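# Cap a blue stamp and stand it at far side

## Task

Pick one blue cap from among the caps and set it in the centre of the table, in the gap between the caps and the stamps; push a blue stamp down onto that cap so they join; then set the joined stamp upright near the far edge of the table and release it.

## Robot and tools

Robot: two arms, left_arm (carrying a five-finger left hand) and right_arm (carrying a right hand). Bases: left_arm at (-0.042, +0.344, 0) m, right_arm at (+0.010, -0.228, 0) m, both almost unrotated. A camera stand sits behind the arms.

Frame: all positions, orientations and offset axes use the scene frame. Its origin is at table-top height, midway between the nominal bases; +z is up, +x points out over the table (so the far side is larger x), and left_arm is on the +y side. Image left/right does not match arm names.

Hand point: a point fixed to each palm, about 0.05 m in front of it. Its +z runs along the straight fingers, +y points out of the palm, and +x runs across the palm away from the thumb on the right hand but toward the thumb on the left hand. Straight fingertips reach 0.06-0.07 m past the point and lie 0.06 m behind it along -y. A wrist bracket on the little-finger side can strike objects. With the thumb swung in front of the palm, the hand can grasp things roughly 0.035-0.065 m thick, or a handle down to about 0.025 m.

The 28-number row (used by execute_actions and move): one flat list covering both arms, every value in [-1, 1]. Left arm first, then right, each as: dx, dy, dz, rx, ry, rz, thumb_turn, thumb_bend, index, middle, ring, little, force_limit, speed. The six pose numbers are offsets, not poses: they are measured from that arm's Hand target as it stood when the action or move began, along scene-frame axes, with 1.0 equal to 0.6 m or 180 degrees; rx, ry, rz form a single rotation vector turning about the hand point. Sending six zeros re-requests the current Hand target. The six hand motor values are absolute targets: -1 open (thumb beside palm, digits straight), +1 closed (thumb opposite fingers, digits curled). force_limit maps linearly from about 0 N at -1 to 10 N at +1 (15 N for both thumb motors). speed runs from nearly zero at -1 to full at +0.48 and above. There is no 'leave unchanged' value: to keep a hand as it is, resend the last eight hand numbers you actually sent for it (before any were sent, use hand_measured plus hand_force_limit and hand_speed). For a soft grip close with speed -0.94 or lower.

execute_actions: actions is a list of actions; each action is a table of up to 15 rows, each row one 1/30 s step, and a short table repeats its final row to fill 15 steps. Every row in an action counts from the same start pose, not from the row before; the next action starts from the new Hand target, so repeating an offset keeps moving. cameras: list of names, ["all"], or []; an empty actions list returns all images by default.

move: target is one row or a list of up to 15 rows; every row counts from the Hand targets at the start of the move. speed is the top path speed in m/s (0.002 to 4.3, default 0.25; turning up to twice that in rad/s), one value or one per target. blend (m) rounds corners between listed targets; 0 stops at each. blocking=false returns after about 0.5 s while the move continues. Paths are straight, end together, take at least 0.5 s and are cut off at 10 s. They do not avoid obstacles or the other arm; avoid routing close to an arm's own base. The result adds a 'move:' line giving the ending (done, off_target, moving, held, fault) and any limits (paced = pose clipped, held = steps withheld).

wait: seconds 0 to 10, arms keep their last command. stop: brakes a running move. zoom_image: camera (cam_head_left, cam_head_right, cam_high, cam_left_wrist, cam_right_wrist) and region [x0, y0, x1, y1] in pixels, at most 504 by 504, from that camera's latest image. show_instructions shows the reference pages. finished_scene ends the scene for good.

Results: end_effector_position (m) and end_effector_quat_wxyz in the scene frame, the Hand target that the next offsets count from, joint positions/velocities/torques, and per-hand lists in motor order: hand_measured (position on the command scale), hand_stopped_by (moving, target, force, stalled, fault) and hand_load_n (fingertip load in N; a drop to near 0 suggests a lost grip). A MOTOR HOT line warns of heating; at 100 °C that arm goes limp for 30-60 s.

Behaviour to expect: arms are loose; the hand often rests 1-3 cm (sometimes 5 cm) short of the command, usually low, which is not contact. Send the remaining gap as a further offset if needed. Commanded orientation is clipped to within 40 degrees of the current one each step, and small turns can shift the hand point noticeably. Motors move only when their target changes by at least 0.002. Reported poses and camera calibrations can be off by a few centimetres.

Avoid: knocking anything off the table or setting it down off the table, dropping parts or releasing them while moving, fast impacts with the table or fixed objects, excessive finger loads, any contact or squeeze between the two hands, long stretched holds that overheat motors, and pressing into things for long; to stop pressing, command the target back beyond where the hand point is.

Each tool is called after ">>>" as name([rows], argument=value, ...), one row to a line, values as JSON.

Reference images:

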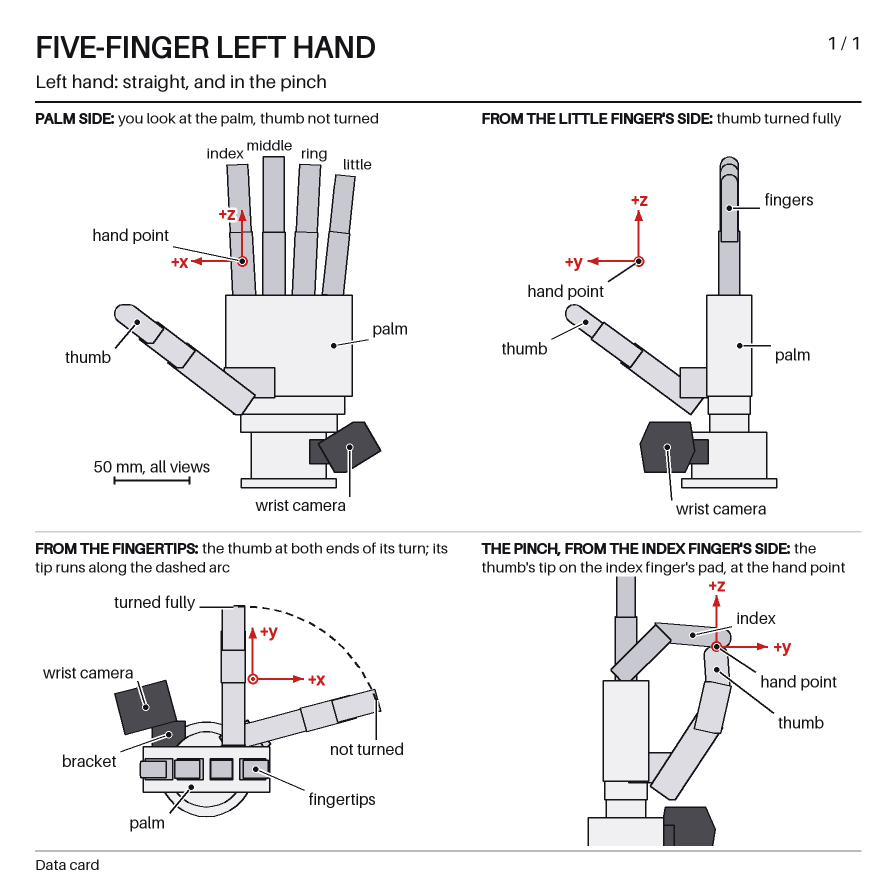

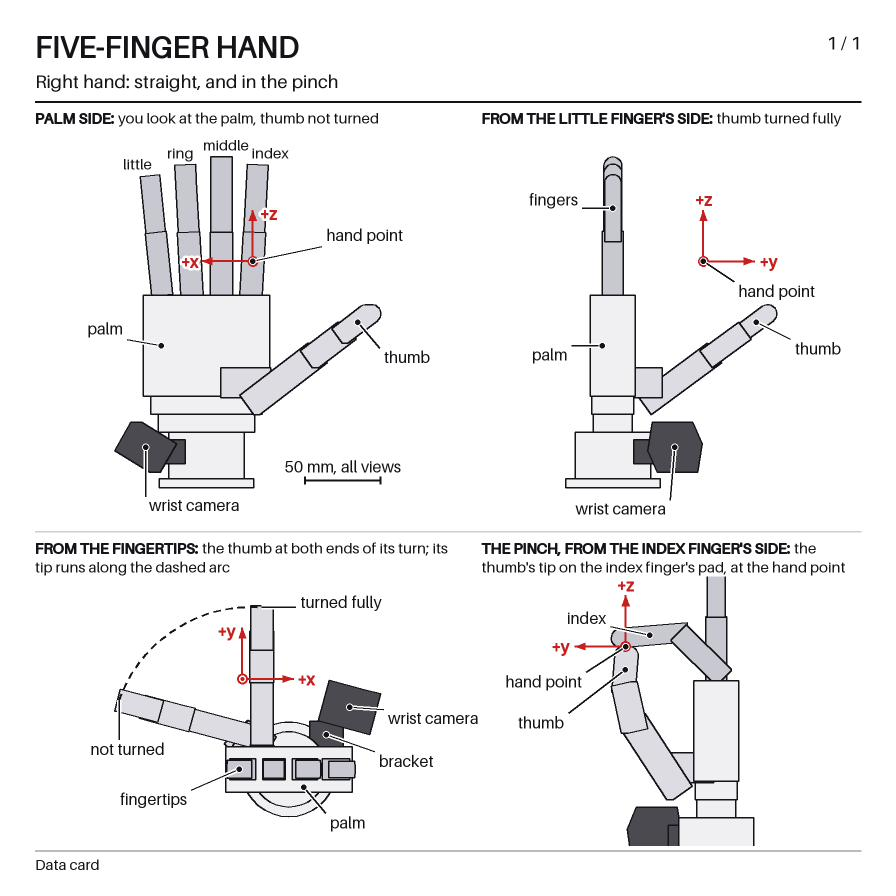

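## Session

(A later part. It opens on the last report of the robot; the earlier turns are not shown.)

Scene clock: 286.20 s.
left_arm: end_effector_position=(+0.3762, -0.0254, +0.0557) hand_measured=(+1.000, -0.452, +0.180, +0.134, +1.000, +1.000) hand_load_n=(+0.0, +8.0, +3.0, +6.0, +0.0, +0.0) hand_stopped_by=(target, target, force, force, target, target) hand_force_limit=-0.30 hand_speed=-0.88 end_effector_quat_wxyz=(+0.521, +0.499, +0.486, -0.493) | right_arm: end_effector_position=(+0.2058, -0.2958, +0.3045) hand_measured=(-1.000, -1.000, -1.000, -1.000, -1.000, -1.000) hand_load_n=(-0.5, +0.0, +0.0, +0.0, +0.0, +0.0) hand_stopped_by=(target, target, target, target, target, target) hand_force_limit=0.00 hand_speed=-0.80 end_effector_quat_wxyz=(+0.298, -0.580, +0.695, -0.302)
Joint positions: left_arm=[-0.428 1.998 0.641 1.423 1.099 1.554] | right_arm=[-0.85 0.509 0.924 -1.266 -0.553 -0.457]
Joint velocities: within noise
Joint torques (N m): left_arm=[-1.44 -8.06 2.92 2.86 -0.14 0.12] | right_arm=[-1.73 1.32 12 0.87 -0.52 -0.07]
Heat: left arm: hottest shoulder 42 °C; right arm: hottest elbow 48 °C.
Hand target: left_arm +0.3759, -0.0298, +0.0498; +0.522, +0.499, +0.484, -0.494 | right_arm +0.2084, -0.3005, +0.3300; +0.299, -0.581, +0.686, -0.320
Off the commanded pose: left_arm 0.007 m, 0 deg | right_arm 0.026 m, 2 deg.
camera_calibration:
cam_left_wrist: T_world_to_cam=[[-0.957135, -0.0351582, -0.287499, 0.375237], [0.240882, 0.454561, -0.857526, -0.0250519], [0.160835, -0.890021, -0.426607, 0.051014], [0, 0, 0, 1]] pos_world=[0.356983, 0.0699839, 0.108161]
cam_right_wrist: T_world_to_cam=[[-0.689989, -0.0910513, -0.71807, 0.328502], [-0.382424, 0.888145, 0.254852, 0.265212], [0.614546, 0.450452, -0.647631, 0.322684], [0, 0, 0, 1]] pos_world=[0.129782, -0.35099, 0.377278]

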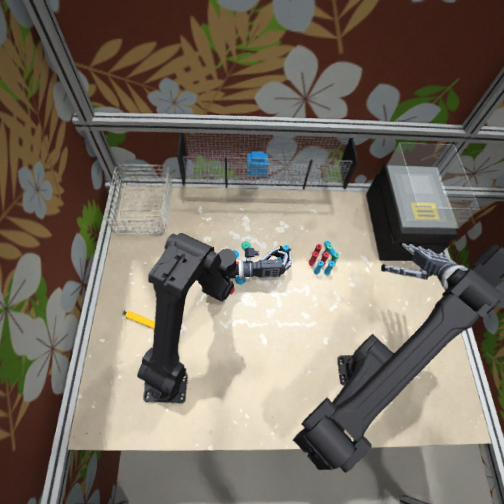

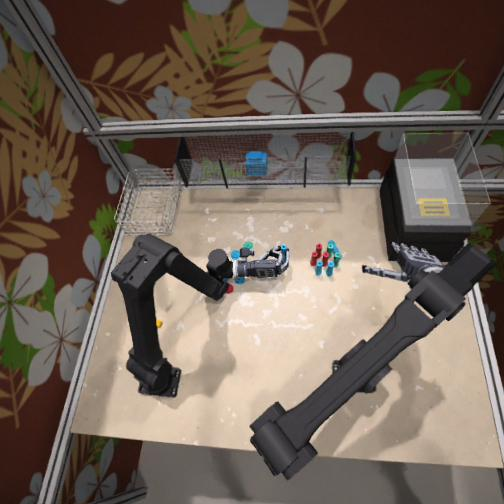

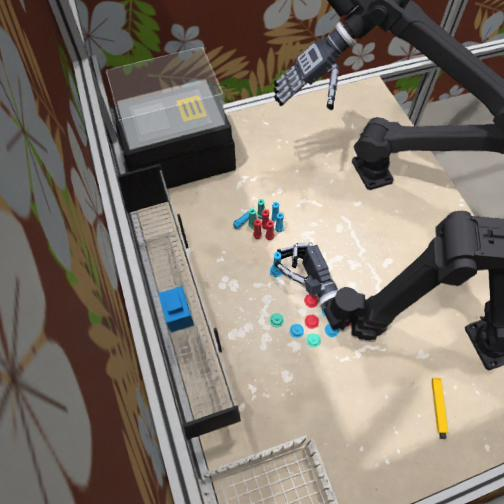

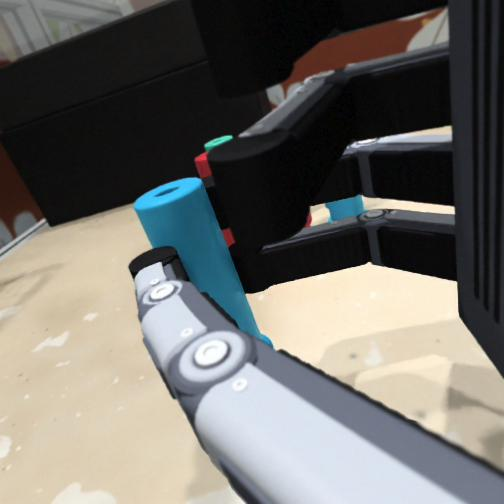

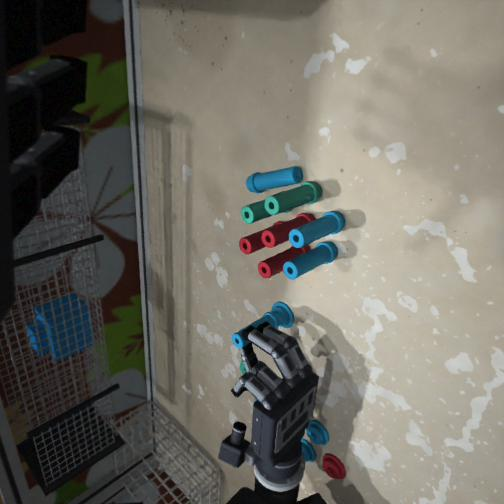

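>>> move([
  [0,0,0,0,0,0,1,-0.45,0.45,0.45,1,1,-0.3,-0.88,0.4,-0.087,0.0,0,0,0.25,-1,-1,-1,-1,-1,-1,0,-0.8],
], speed=[0.15], cameras=["all"])

Scene clock: 293.80 s.
left_arm: end_effector_position=(+0.3762, -0.0254, +0.0557) hand_measured=(+1.000, -0.452, +0.180, +0.134, +1.000, +1.000) hand_load_n=(+0.0, +8.0, +3.0, +6.0, +0.0, +0.0) hand_stopped_by=(target, target, force, force, target, target) hand_force_limit=-0.30 hand_speed=-0.88 end_effector_quat_wxyz=(+0.521, +0.499, +0.486, -0.493) | right_arm: end_effector_position=(+0.4368, -0.3537, +0.3045) hand_measured=(-1.000, -1.000, -1.000, -1.000, -1.000, -1.000) hand_load_n=(-0.5, +0.0, +0.0, +0.0, +0.0, +0.0) hand_stopped_by=(target, target, target, target, target, target) hand_force_limit=0.00 hand_speed=-0.80 end_effector_quat_wxyz=(-0.396, +0.794, -0.432, +0.161)
Joint positions: left_arm=[-0.428 1.998 0.641 1.423 1.099 1.554] | right_arm=[-0.559 1.388 1.454 -1.266 -0.822 -0.971]
Joint torques (N m): left_arm=[-1.49 -8 3 2.71 -0.15 0.09] | right_arm=[0.15 -9.58 12.1 0.35 -0.73 -0.07]
Heat: left arm: hottest shoulder 42 °C; right arm: hottest elbow 48 °C.
Hand target: left_arm +0.3759, -0.0298, +0.0498; +0.522, +0.499, +0.484, -0.494 | right_arm +0.4484, -0.3527, +0.3300; -0.399, +0.799, -0.411, +0.181
Off the commanded pose: left_arm 0.007 m, 0 deg | right_arm 0.028 m, 3 deg.
move: off_target (right_arm)
camera_calibration:
cam_left_wrist: T_world_to_cam=[[-0.957135, -0.0351582, -0.287499, 0.375237], [0.240882, 0.454561, -0.857526, -0.0250519], [0.160835, -0.890021, -0.426607, 0.051014], [0, 0, 0, 1]] pos_world=[0.356983, 0.0699839, 0.108161]
cam_right_wrist: T_world_to_cam=[[-0.440957, -0.528303, -0.725571, 0.221444], [-0.888852, 0.369179, 0.271382, 0.437599], [0.124493, 0.764594, -0.632375, 0.52726], [0, 0, 0, 1]] pos_world=[0.420968, -0.447702, 0.375343]

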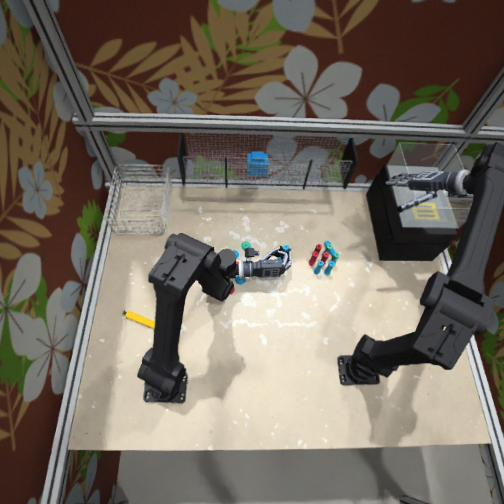

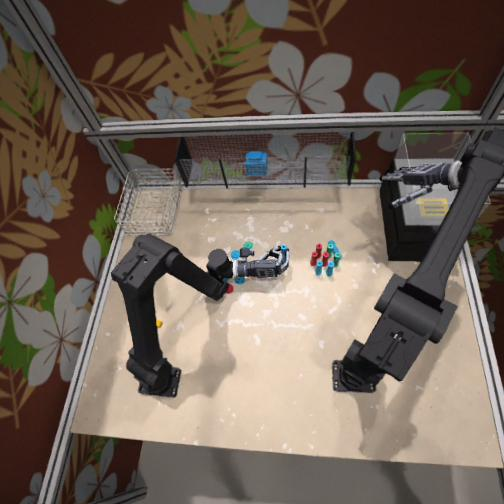

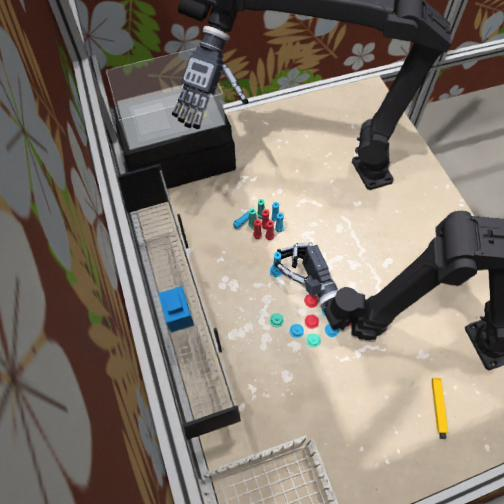

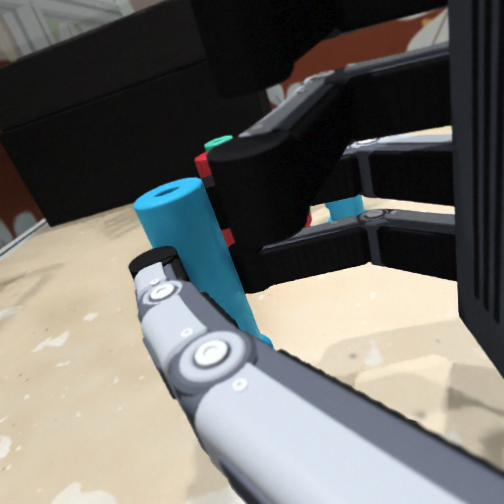

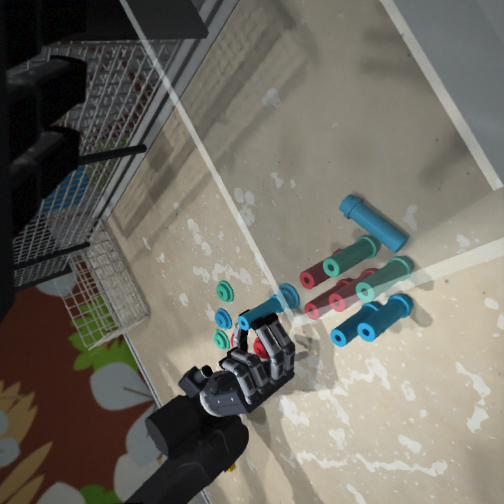

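>>> zoom_image(camera="cam_right_wrist", region=[230, 270, 310, 340])

>>> zoom_image(camera="cam_right_wrist", region=[290, 220, 420, 350])

Scaled by 6.300 from the camera's 504x504 image, which has a finer 720x720 frame.

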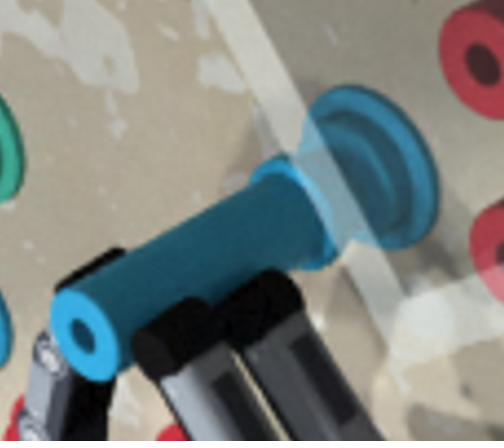

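Scaled by 3.877 from the camera's 504x504 image, which has a finer 720x720 frame.

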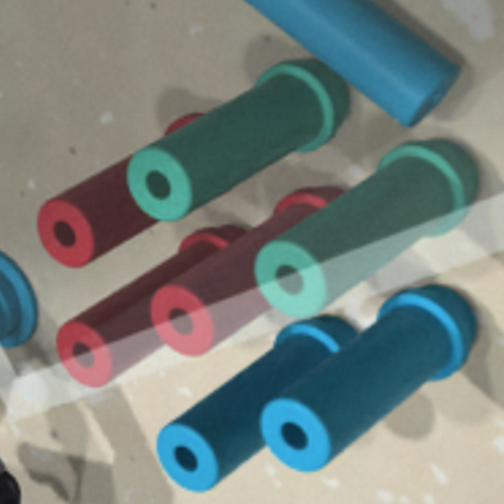

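>>> zoom_image(camera="cam_right_wrist", region=[296, 226, 386, 316])

>>> zoom_image(camera="cam_right_wrist", region=[326, 280, 416, 350])

>>> zoom_image(camera="cam_right_wrist", region=[262, 276, 302, 316])

Scaled by 5.600 from the camera's 504x504 image, which has a finer 720x720 frame.

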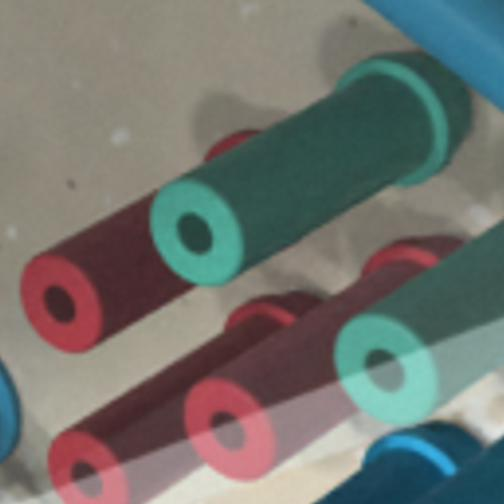

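Scaled by 5.600 from the camera's 504x504 image, which has a finer 720x720 frame.

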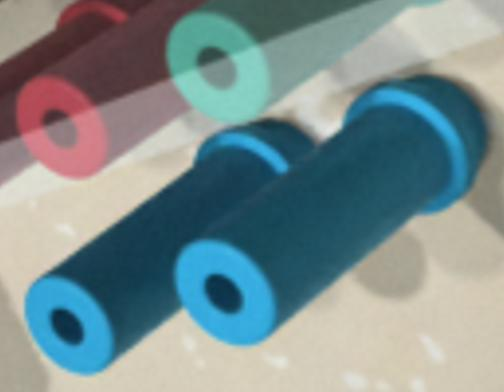

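Scaled by 12.600 from the camera's 504x504 image, which has a finer 720x720 frame.

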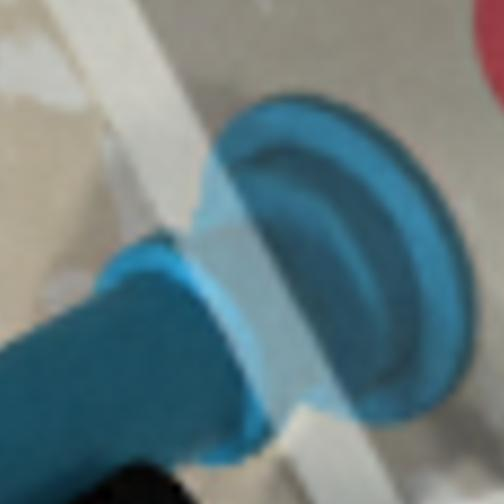

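>>> move([
  [0,0,-0.012,0,0,0,1,-0.45,0.45,0.45,1,1,-0.3,-0.88,0,0,0,0,0,0,-1,-1,-1,-1,-1,-1,0,-0.8],
], speed=[0.03], cameras=["cam_high","cam_right_wrist","cam_left_wrist"])

>>> zoom_image(camera="cam_right_wrist", region=[230, 270, 310, 340])

>>> zoom_image(camera="cam_high", region=[262, 250, 292, 280])

Scene clock: 296.97 s.
left_arm: end_effector_position=(+0.3757, -0.0252, +0.0548) hand_measured=(+1.000, -0.452, +0.180, +0.134, +1.000, +1.000) hand_load_n=(-1.0, +8.0, +2.5, +6.5, +0.0, +0.0) hand_stopped_by=(target, target, force, force, target, target) hand_force_limit=-0.30 hand_speed=-0.88 end_effector_quat_wxyz=(+0.526, +0.501, +0.480, -0.491) | right_arm: end_effector_position=(+0.4368, -0.3537, +0.3045) hand_measured=(-1.000, -1.000, -1.000, -1.000, -1.000, -1.000) hand_load_n=(+0.0, +0.0, +0.0, +0.0, +0.0, +0.0) hand_stopped_by=(target, target, target, target, target, target) hand_force_limit=0.00 hand_speed=-0.80 end_effector_quat_wxyz=(-0.396, +0.794, -0.432, +0.161)
Joint positions: left_arm=[-0.428 2.014 0.641 1.455 1.099 1.554] | right_arm=[-0.559 1.388 1.454 -1.266 -0.822 -0.971]
Joint torques (N m): left_arm=[-1.55 -7.88 3.15 2.13 -0.19 0.13] | right_arm=[-0.09 -9.58 12.1 0.35 -0.73 -0.07]
Heat: left arm: hottest shoulder 42 °C; right arm: hottest elbow 48 °C.
Hand target: left_arm +0.3759, -0.0298, +0.0426; +0.522, +0.499, +0.484, -0.494 | right_arm +0.4484, -0.3527, +0.3300; -0.399, +0.799, -0.411, +0.181
Off the commanded pose: left_arm 0.013 m, 1 deg | right_arm 0.028 m, 3 deg.
move: off_target (left_arm, right_arm)
camera_calibration:
cam_left_wrist: T_world_to_cam=[[-0.95268, -0.0373986, -0.301667, 0.373459], [0.253825, 0.448171, -0.857155, -0.0309061], [0.167255, -0.893165, -0.417471, 0.0479796], [0, 0, 0, 1]] pos_world=[0.355607, 0.0706718, 0.106199]
cam_right_wrist: T_world_to_cam=[[-0.440957, -0.528303, -0.725571, 0.221444], [-0.888852, 0.369179, 0.271382, 0.437599], [0.124493, 0.764594, -0.632375, 0.52726], [0, 0, 0, 1]] pos_world=[0.420968, -0.447702, 0.375343]
Images, in order (width x height): cam_high 504x504, cam_left_wrist 504x504, cam_right_wrist 504x504.

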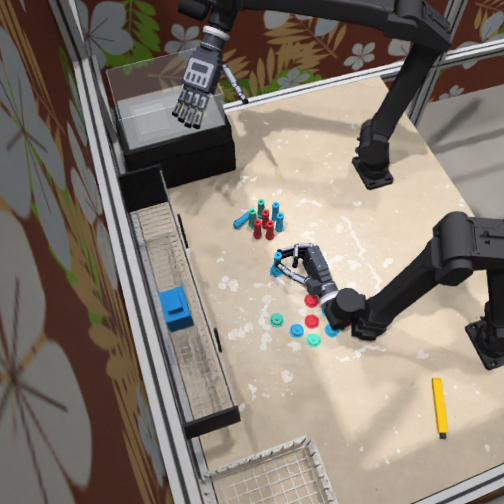

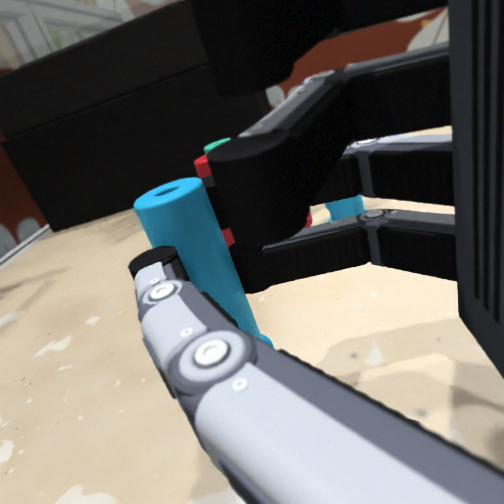

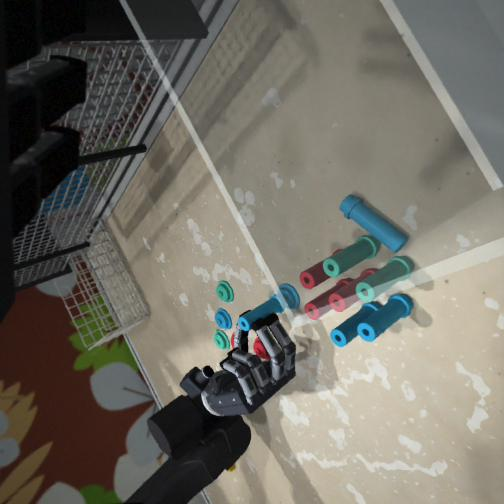

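Scaled by 6.300 from the camera's 504x504 image, which has a finer 720x720 frame.

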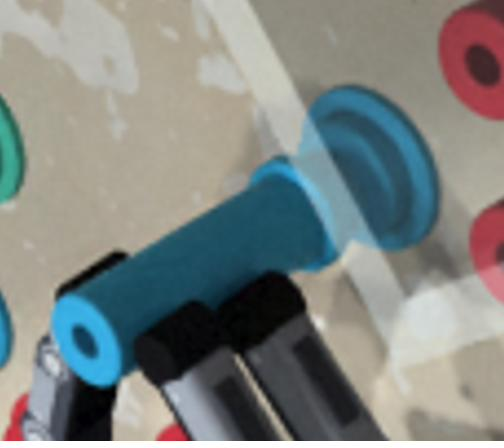

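Scaled by 16.800 from the camera's 504x504 image, which has a finer 720x720 frame.

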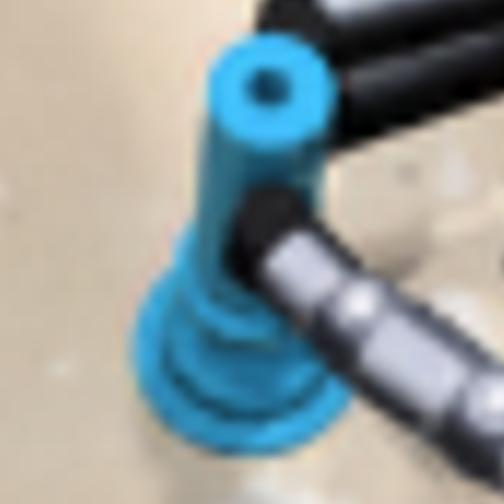

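>>> move([
  [0,0,0.043,0.006,0.013,0,1,-0.45,0.45,0.45,1,1,-0.3,-0.88,0,0,0,0,0,0,-1,-1,-1,-1,-1,-1,0,-0.8],
], speed=[0.04], cameras=["cam_high","cam_right_wrist","cam_left_wrist"])

>>> zoom_image(camera="cam_right_wrist", region=[230, 270, 310, 340])

>>> zoom_image(camera="cam_right_wrist", region=[262, 276, 302, 316])

>>> zoom_image(camera="cam_high", region=[262, 250, 292, 280])

Scene clock: 302.63 s.
left_arm: end_effector_position=(+0.3776, -0.0260, +0.0615) hand_measured=(+1.000, -0.452, +0.180, +0.134, +1.000, +1.000) hand_load_n=(+1.0, +8.0, +3.5, +5.5, +0.0, +0.0) hand_stopped_by=(target, target, force, force, target, target) hand_force_limit=-0.30 hand_speed=-0.88 end_effector_quat_wxyz=(+0.507, +0.493, +0.501, -0.500) | right_arm: end_effector_position=(+0.4368, -0.3537, +0.3045) hand_measured=(-1.000, -1.000, -1.000, -1.000, -1.000, -1.000) hand_load_n=(+0.0, +0.0, +0.0, +0.0, -0.5, +0.0) hand_stopped_by=(target, target, target, target, target, target) hand_force_limit=0.00 hand_speed=-0.80 end_effector_quat_wxyz=(-0.396, +0.794, -0.432, +0.161)
Joint positions: left_arm=[-0.428 1.951 0.641 1.338 1.097 1.545] | right_arm=[-0.559 1.388 1.454 -1.266 -0.822 -0.971]
Joint torques (N m): left_arm=[-1.44 -11.81 2.48 1.18 -0.11 0.08] | right_arm=[-0.09 -9.58 12.1 0.35 -0.73 -0.07]
Heat: left arm: hottest shoulder 42 °C; right arm: hottest elbow 47 °C.
Hand target: left_arm +0.3759, -0.0298, +0.0684; +0.507, +0.493, +0.499, -0.500 | right_arm +0.4484, -0.3527, +0.3300; -0.399, +0.799, -0.411, +0.181
Off the commanded pose: left_arm 0.008 m, 0 deg | right_arm 0.028 m, 3 deg.
move: off_target (right_arm)
camera_calibration:
cam_left_wrist: T_world_to_cam=[[-0.968392, -0.0321376, -0.247356, 0.380085], [0.203988, 0.46867, -0.859498, -0.00571156], [0.14355, -0.882789, -0.4473, 0.060739], [0, 0, 0, 1]] pos_world=[0.360517, 0.0685115, 0.116276]
cam_right_wrist: T_world_to_cam=[[-0.440957, -0.528303, -0.725571, 0.221444], [-0.888852, 0.369179, 0.271382, 0.437599], [0.124493, 0.764594, -0.632375, 0.52726], [0, 0, 0, 1]] pos_world=[0.420968, -0.447702, 0.375343]
Images, in order (width x height): cam_high 504x504, cam_left_wrist 504x504, cam_right_wrist 504x504.

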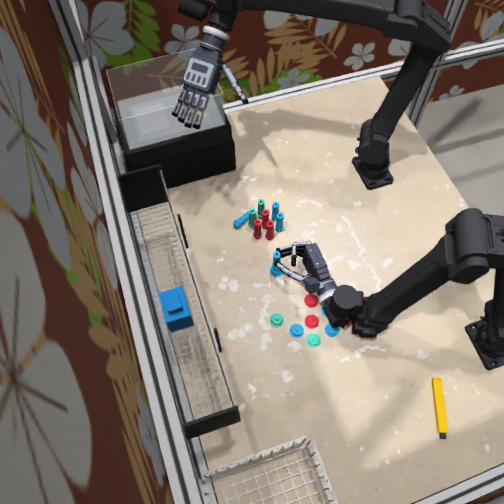

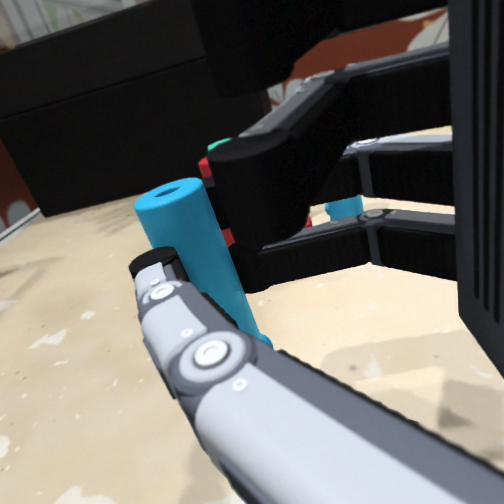

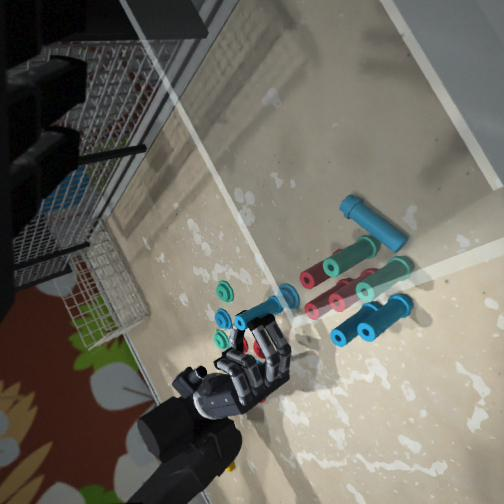

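Scaled by 6.300 from the camera's 504x504 image, which has a finer 720x720 frame.

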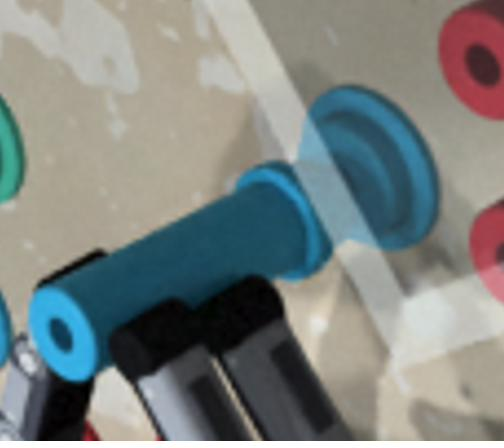

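Scaled by 12.600 from the camera's 504x504 image, which has a finer 720x720 frame.

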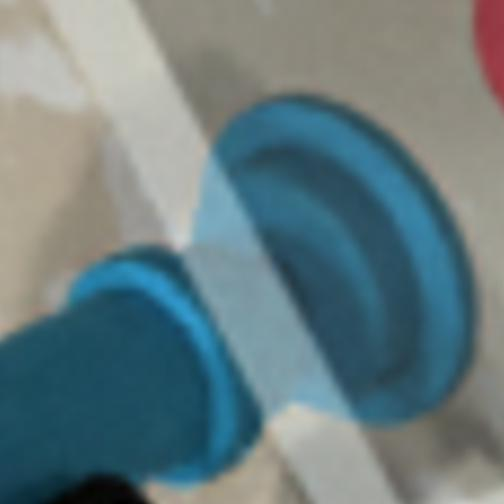

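Scaled by 16.800 from the camera's 504x504 image, which has a finer 720x720 frame.

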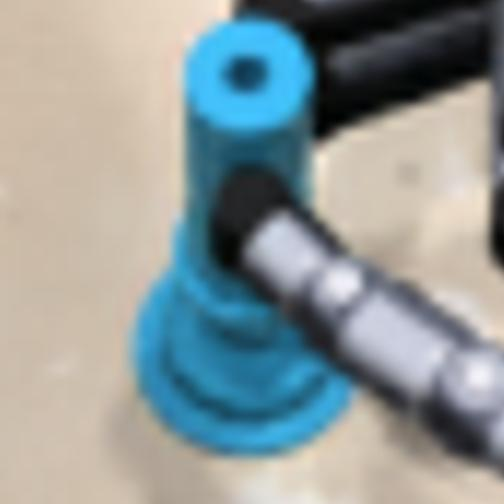

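>>> move([
  [0,0,0,0,0,0,1,-0.45,0.45,0.45,1,1,-0.3,-0.88,-0.05,0.12,0.0,0,0,0.0,-1,-1,-1,-1,-1,-1,0,-0.8],
], speed=[0.1], cameras=["cam_right_wrist"])

>>> zoom_image(camera="cam_right_wrist", region=[250, 230, 340, 320])

Scene clock: 305.47 s.
left_arm: end_effector_position=(+0.3776, -0.0260, +0.0615) hand_measured=(+1.000, -0.452, +0.180, +0.134, +1.000, +1.000) hand_load_n=(+1.0, +8.0, +3.5, +5.5, +0.0, +0.0) hand_stopped_by=(target, target, force, force, target, target) hand_force_limit=-0.30 hand_speed=-0.88 end_effector_quat_wxyz=(+0.507, +0.493, +0.501, -0.500) | right_arm: end_effector_position=(+0.4143, -0.2852, +0.3174) hand_measured=(-1.000, -1.000, -1.000, -1.000, -1.000, -1.000) hand_load_n=(+0.0, +0.0, +0.0, +0.0, +0.0, +0.0) hand_stopped_by=(target, target, target, target, target, target) hand_force_limit=0.00 hand_speed=-0.80 end_effector_quat_wxyz=(-0.395, +0.801, -0.422, +0.160)
Joint positions: left_arm=[-0.428 1.951 0.641 1.338 1.097 1.545] | right_arm=[-0.433 1.239 1.345 -1.203 -0.773 -0.839]
Joint torques (N m): left_arm=[-2.02 -11.4 2.48 1.1 -0.11 0.07] | right_arm=[0.03 -9.58 7.61 1.99 -0.41 0.18]
Heat: left arm: hottest shoulder 42 °C; right arm: hottest elbow 47 °C.
Hand target: left_arm +0.3759, -0.0298, +0.0684; +0.507, +0.493, +0.499, -0.500 | right_arm +0.4184, -0.2807, +0.3300; -0.399, +0.799, -0.411, +0.181
Off the commanded pose: left_arm 0.008 m, 0 deg | right_arm 0.014 m, 3 deg.
move: off_target (right_arm)
camera_calibration:
cam_right_wrist: T_world_to_cam=[[-0.426448, -0.545001, -0.721884, 0.245238], [-0.897738, 0.352518, 0.264193, 0.389933], [0.110492, 0.760727, -0.639598, 0.492876], [0, 0, 0, 1]] pos_world=[0.40018, -0.378747, 0.389258]
Images, in order (width x height): cam_right_wrist 504x504.

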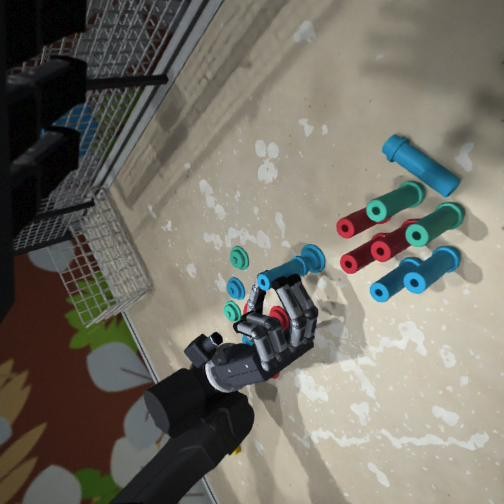

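Scaled by 5.600 from the camera's 504x504 image, which has a finer 720x720 frame.

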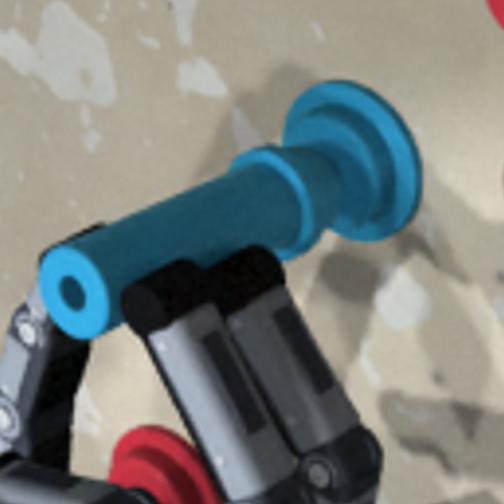

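>>> move([
  [0,0,0,-0.004,-0.016,0,1,-0.45,0.45,0.45,1,1,-0.3,-0.88,0,0,0.0,0,0,0.0,-1,-1,-1,-1,-1,-1,0,-0.8],
], speed=[0.05], cameras=["cam_right_wrist","cam_high"])

>>> zoom_image(camera="cam_right_wrist", region=[250, 230, 340, 320])

>>> zoom_image(camera="cam_high", region=[262, 250, 292, 280])

Scene clock: 306.93 s.
left_arm: end_effector_position=(+0.3776, -0.0260, +0.0615) hand_measured=(+1.000, -0.452, +0.180, +0.134, +1.000, +1.000) hand_load_n=(+1.0, +8.0, +3.5, +5.5, +0.0, +0.0) hand_stopped_by=(target, target, force, force, target, target) hand_force_limit=-0.30 hand_speed=-0.88 end_effector_quat_wxyz=(+0.507, +0.493, +0.501, -0.500) | right_arm: end_effector_position=(+0.4142, -0.2858, +0.3174) hand_measured=(-1.000, -1.000, -1.000, -1.000, -1.000, -1.000) hand_load_n=(+0.0, -0.5, +0.0, +0.0, +0.0, +0.0) hand_stopped_by=(target, target, target, target, target, target) hand_force_limit=0.00 hand_speed=-0.80 end_effector_quat_wxyz=(-0.394, +0.800, -0.422, +0.160)
Joint positions: left_arm=[-0.428 1.951 0.641 1.338 1.097 1.545] | right_arm=[-0.435 1.239 1.345 -1.203 -0.773 -0.839]
Joint torques (N m): left_arm=[-1.61 -9.99 2.54 3.12 -0.12 0.29] | right_arm=[-0.15 -9.52 7.61 1.99 -0.41 0.18]
Heat: left arm: hottest shoulder 42 °C; right arm: hottest elbow 47 °C.
Hand target: left_arm +0.3759, -0.0298, +0.0684; +0.523, +0.503, +0.483, -0.490 | right_arm +0.4184, -0.2807, +0.3300; -0.399, +0.799, -0.411, +0.181
Off the commanded pose: left_arm 0.008 m, 3 deg | right_arm 0.014 m, 3 deg.
move: off_target (left_arm, right_arm)
camera_calibration:
cam_right_wrist: T_world_to_cam=[[-0.427323, -0.544367, -0.721845, 0.245399], [-0.897185, 0.353883, 0.264247, 0.39024], [0.111601, 0.760547, -0.63962, 0.492852], [0, 0, 0, 1]] pos_world=[0.399979, -0.37935, 0.389258]
Images, in order (width x height): cam_high 504x504, cam_right_wrist 504x504.

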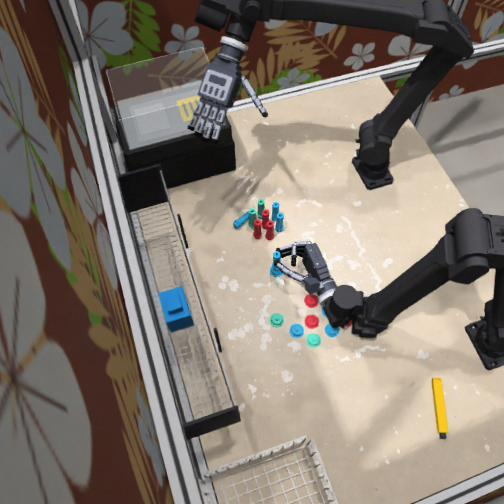

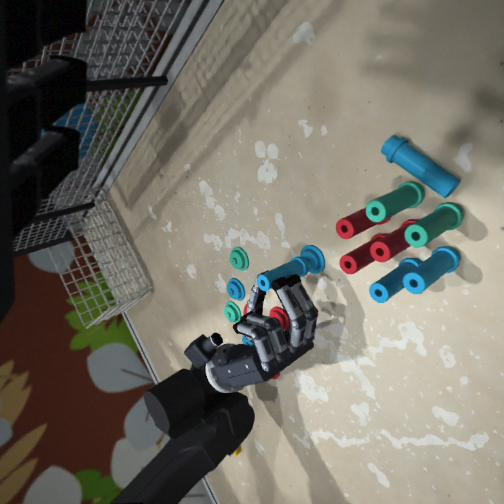

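Scaled by 5.600 from the camera's 504x504 image, which has a finer 720x720 frame.

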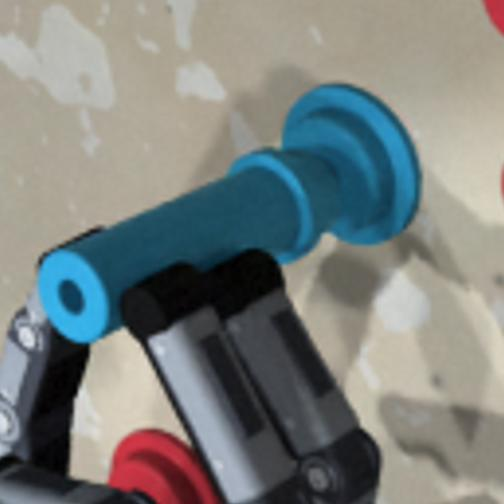

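Scaled by 16.800 from the camera's 504x504 image, which has a finer 720x720 frame.

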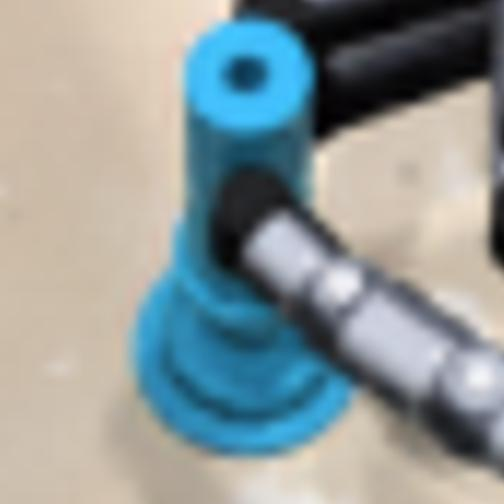

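>>> move([
  [0,0,0,0,-0.008,0,1,-0.45,0.45,0.45,1,1,-0.3,-0.88,0,0,0.0,0,0,0.0,-1,-1,-1,-1,-1,-1,0,-0.8],
], speed=[0.05], cameras=["cam_right_wrist","cam_high"])

>>> zoom_image(camera="cam_right_wrist", region=[250, 230, 340, 320])

>>> zoom_image(camera="cam_high", region=[262, 250, 292, 280])

Scene clock: 308.57 s.
left_arm: end_effector_position=(+0.3785, -0.0261, +0.0640) hand_measured=(+1.000, -0.452, +0.180, +0.134, +1.000, +1.000) hand_load_n=(+1.0, +8.0, +3.5, +5.5, +0.0, +0.0) hand_stopped_by=(target, target, force, force, target, target) hand_force_limit=-0.30 hand_speed=-0.88 end_effector_quat_wxyz=(+0.514, +0.499, +0.493, -0.493) | right_arm: end_effector_position=(+0.4142, -0.2858, +0.3174) hand_measured=(-1.000, -1.000, -1.000, -1.000, -1.000, -1.000) hand_load_n=(+0.0, +0.0, -0.5, +0.0, +0.0, +0.0) hand_stopped_by=(target, target, target, target, target, target) hand_force_limit=0.00 hand_speed=-0.80 end_effector_quat_wxyz=(-0.394, +0.800, -0.422, +0.160)
Joint positions: left_arm=[-0.428 1.951 0.641 1.343 1.097 1.569] | right_arm=[-0.435 1.239 1.345 -1.203 -0.773 -0.839]
Joint torques (N m): left_arm=[-2.2 -9.35 2.35 2.99 -0.11 0.32] | right_arm=[-0.15 -9.52 7.6 2 -0.41 0.18]
Heat: left arm: hottest shoulder 42 °C; right arm: hottest elbow 47 °C.
Hand target: left_arm +0.3759, -0.0298, +0.0684; +0.529, +0.509, +0.477, -0.484 | right_arm +0.4184, -0.2807, +0.3300; -0.399, +0.799, -0.411, +0.181
Off the commanded pose: left_arm 0.006 m, 3 deg | right_arm 0.014 m, 3 deg.
move: off_target (left_arm, right_arm)
camera_calibration:
cam_right_wrist: T_world_to_cam=[[-0.427323, -0.544367, -0.721845, 0.245399], [-0.897185, 0.353883, 0.264247, 0.39024], [0.111601, 0.760547, -0.63962, 0.492852], [0, 0, 0, 1]] pos_world=[0.399979, -0.37935, 0.389258]
Images, in order (width x height): cam_high 504x504, cam_right_wrist 504x504.

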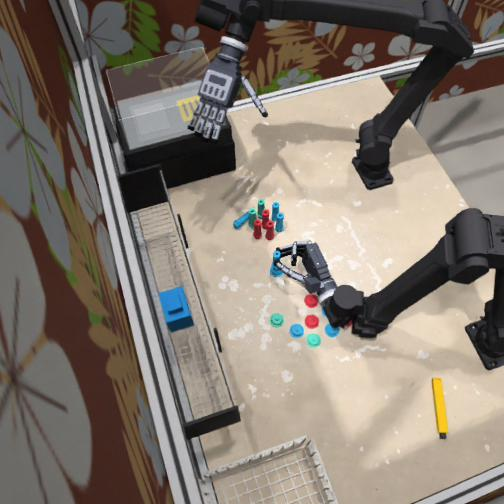

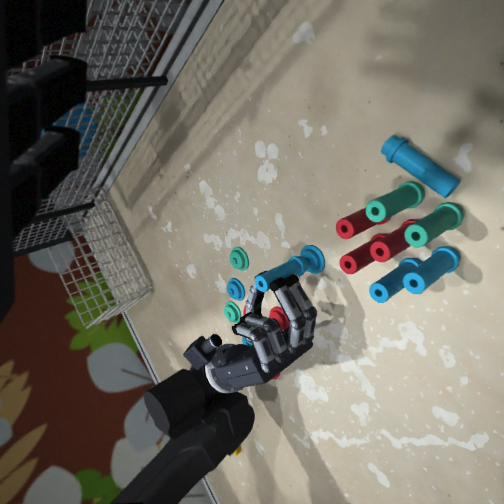

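Scaled by 5.600 from the camera's 504x504 image, which has a finer 720x720 frame.

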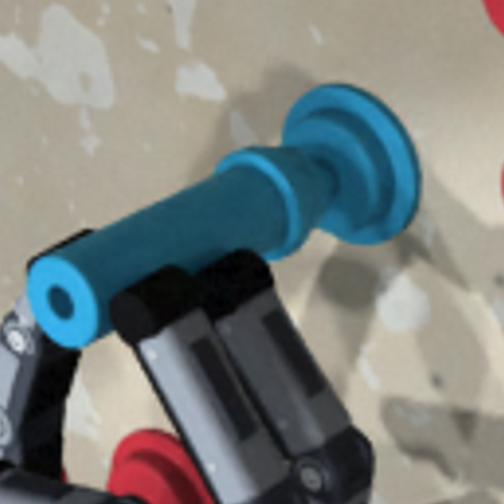

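Scaled by 16.800 from the camera's 504x504 image, which has a finer 720x720 frame.

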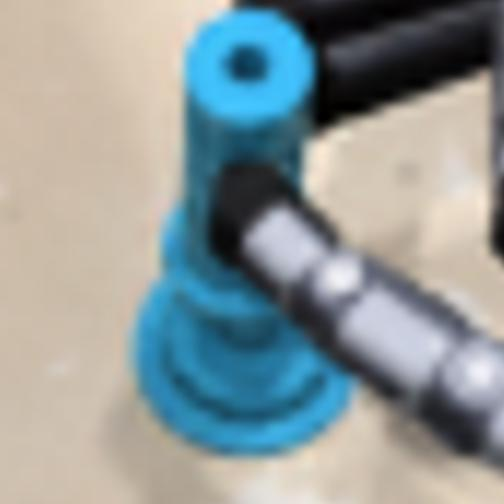

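>>> move([
  [0,0,0,0,0,0,1,-0.485,0.5,0.5,1,1,0.1,-0.9,0,0,0.0,0,0,0.0,-1,-1,-1,-1,-1,-1,0,-0.8],
], speed=[0.05], cameras=["cam_right_wrist","cam_high"])

>>> zoom_image(camera="cam_right_wrist", region=[250, 230, 340, 320])

>>> zoom_image(camera="cam_high", region=[262, 250, 292, 280])

Scene clock: 312.63 s.
left_arm: end_effector_position=(+0.3785, -0.0261, +0.0640) hand_measured=(+1.000, -0.488, +0.198, +0.142, +1.000, +1.000) hand_load_n=(+0.5, +2.5, +1.5, +1.0, +0.0, +0.0) hand_stopped_by=(target, target, force, force, target, target) hand_force_limit=0.10 hand_speed=-0.90 end_effector_quat_wxyz=(+0.514, +0.499, +0.493, -0.493) | right_arm: end_effector_position=(+0.4142, -0.2858, +0.3174) hand_measured=(-1.000, -1.000, -1.000, -1.000, -1.000, -1.000) hand_load_n=(+0.0, +0.0, +0.0, +0.0, +0.0, +0.0) hand_stopped_by=(target, target, target, target, target, target) hand_force_limit=0.00 hand_speed=-0.80 end_effector_quat_wxyz=(-0.394, +0.800, -0.422, +0.160)
Joint positions: left_arm=[-0.428 1.951 0.641 1.343 1.097 1.569] | right_arm=[-0.435 1.239 1.345 -1.203 -0.773 -0.839]
Joint torques (N m): left_arm=[-2.02 -9.35 2.36 3.14 -0.08 0.33] | right_arm=[-0.15 -9.52 7.61 2 -0.41 0.18]
Heat: left arm: hottest shoulder 42 °C; right arm: hottest elbow 47 °C.
Hand target: left_arm +0.3759, -0.0298, +0.0684; +0.529, +0.509, +0.477, -0.484 | right_arm +0.4184, -0.2807, +0.3300; -0.399, +0.799, -0.411, +0.181
Off the commanded pose: left_arm 0.006 m, 3 deg | right_arm 0.014 m, 3 deg.
move: off_target (left_arm, right_arm)
camera_calibration:
cam_right_wrist: T_world_to_cam=[[-0.427323, -0.544367, -0.721845, 0.245399], [-0.897185, 0.353883, 0.264247, 0.39024], [0.111601, 0.760547, -0.63962, 0.492852], [0, 0, 0, 1]] pos_world=[0.399979, -0.37935, 0.389258]
Images, in order (width x height): cam_high 504x504, cam_right_wrist 504x504.

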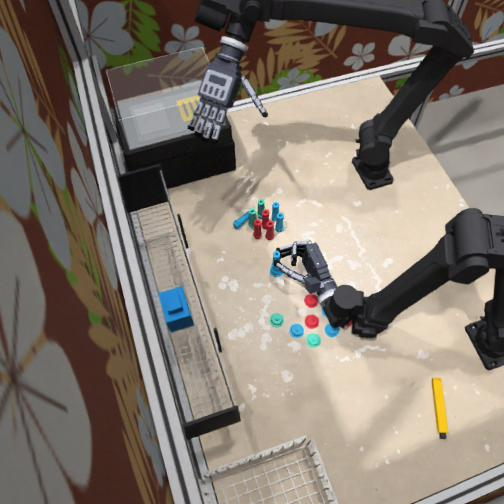

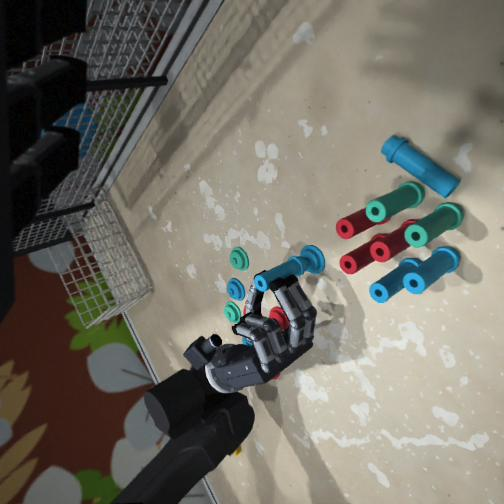

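Scaled by 5.600 from the camera's 504x504 image, which has a finer 720x720 frame.

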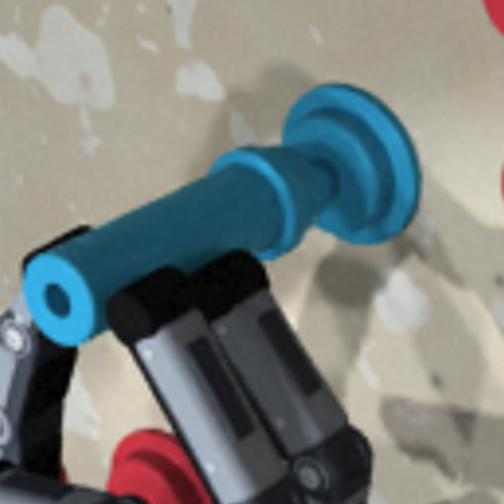

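Scaled by 16.800 from the camera's 504x504 image, which has a finer 720x720 frame.

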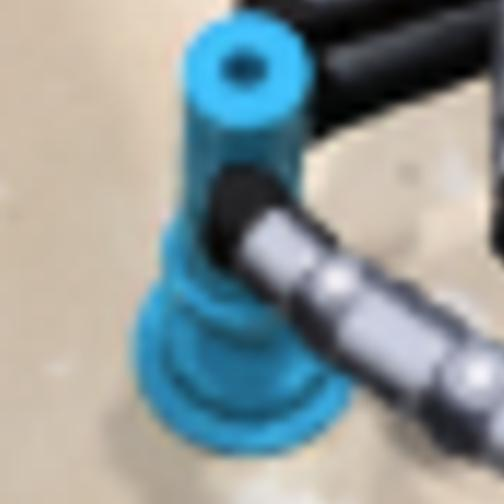

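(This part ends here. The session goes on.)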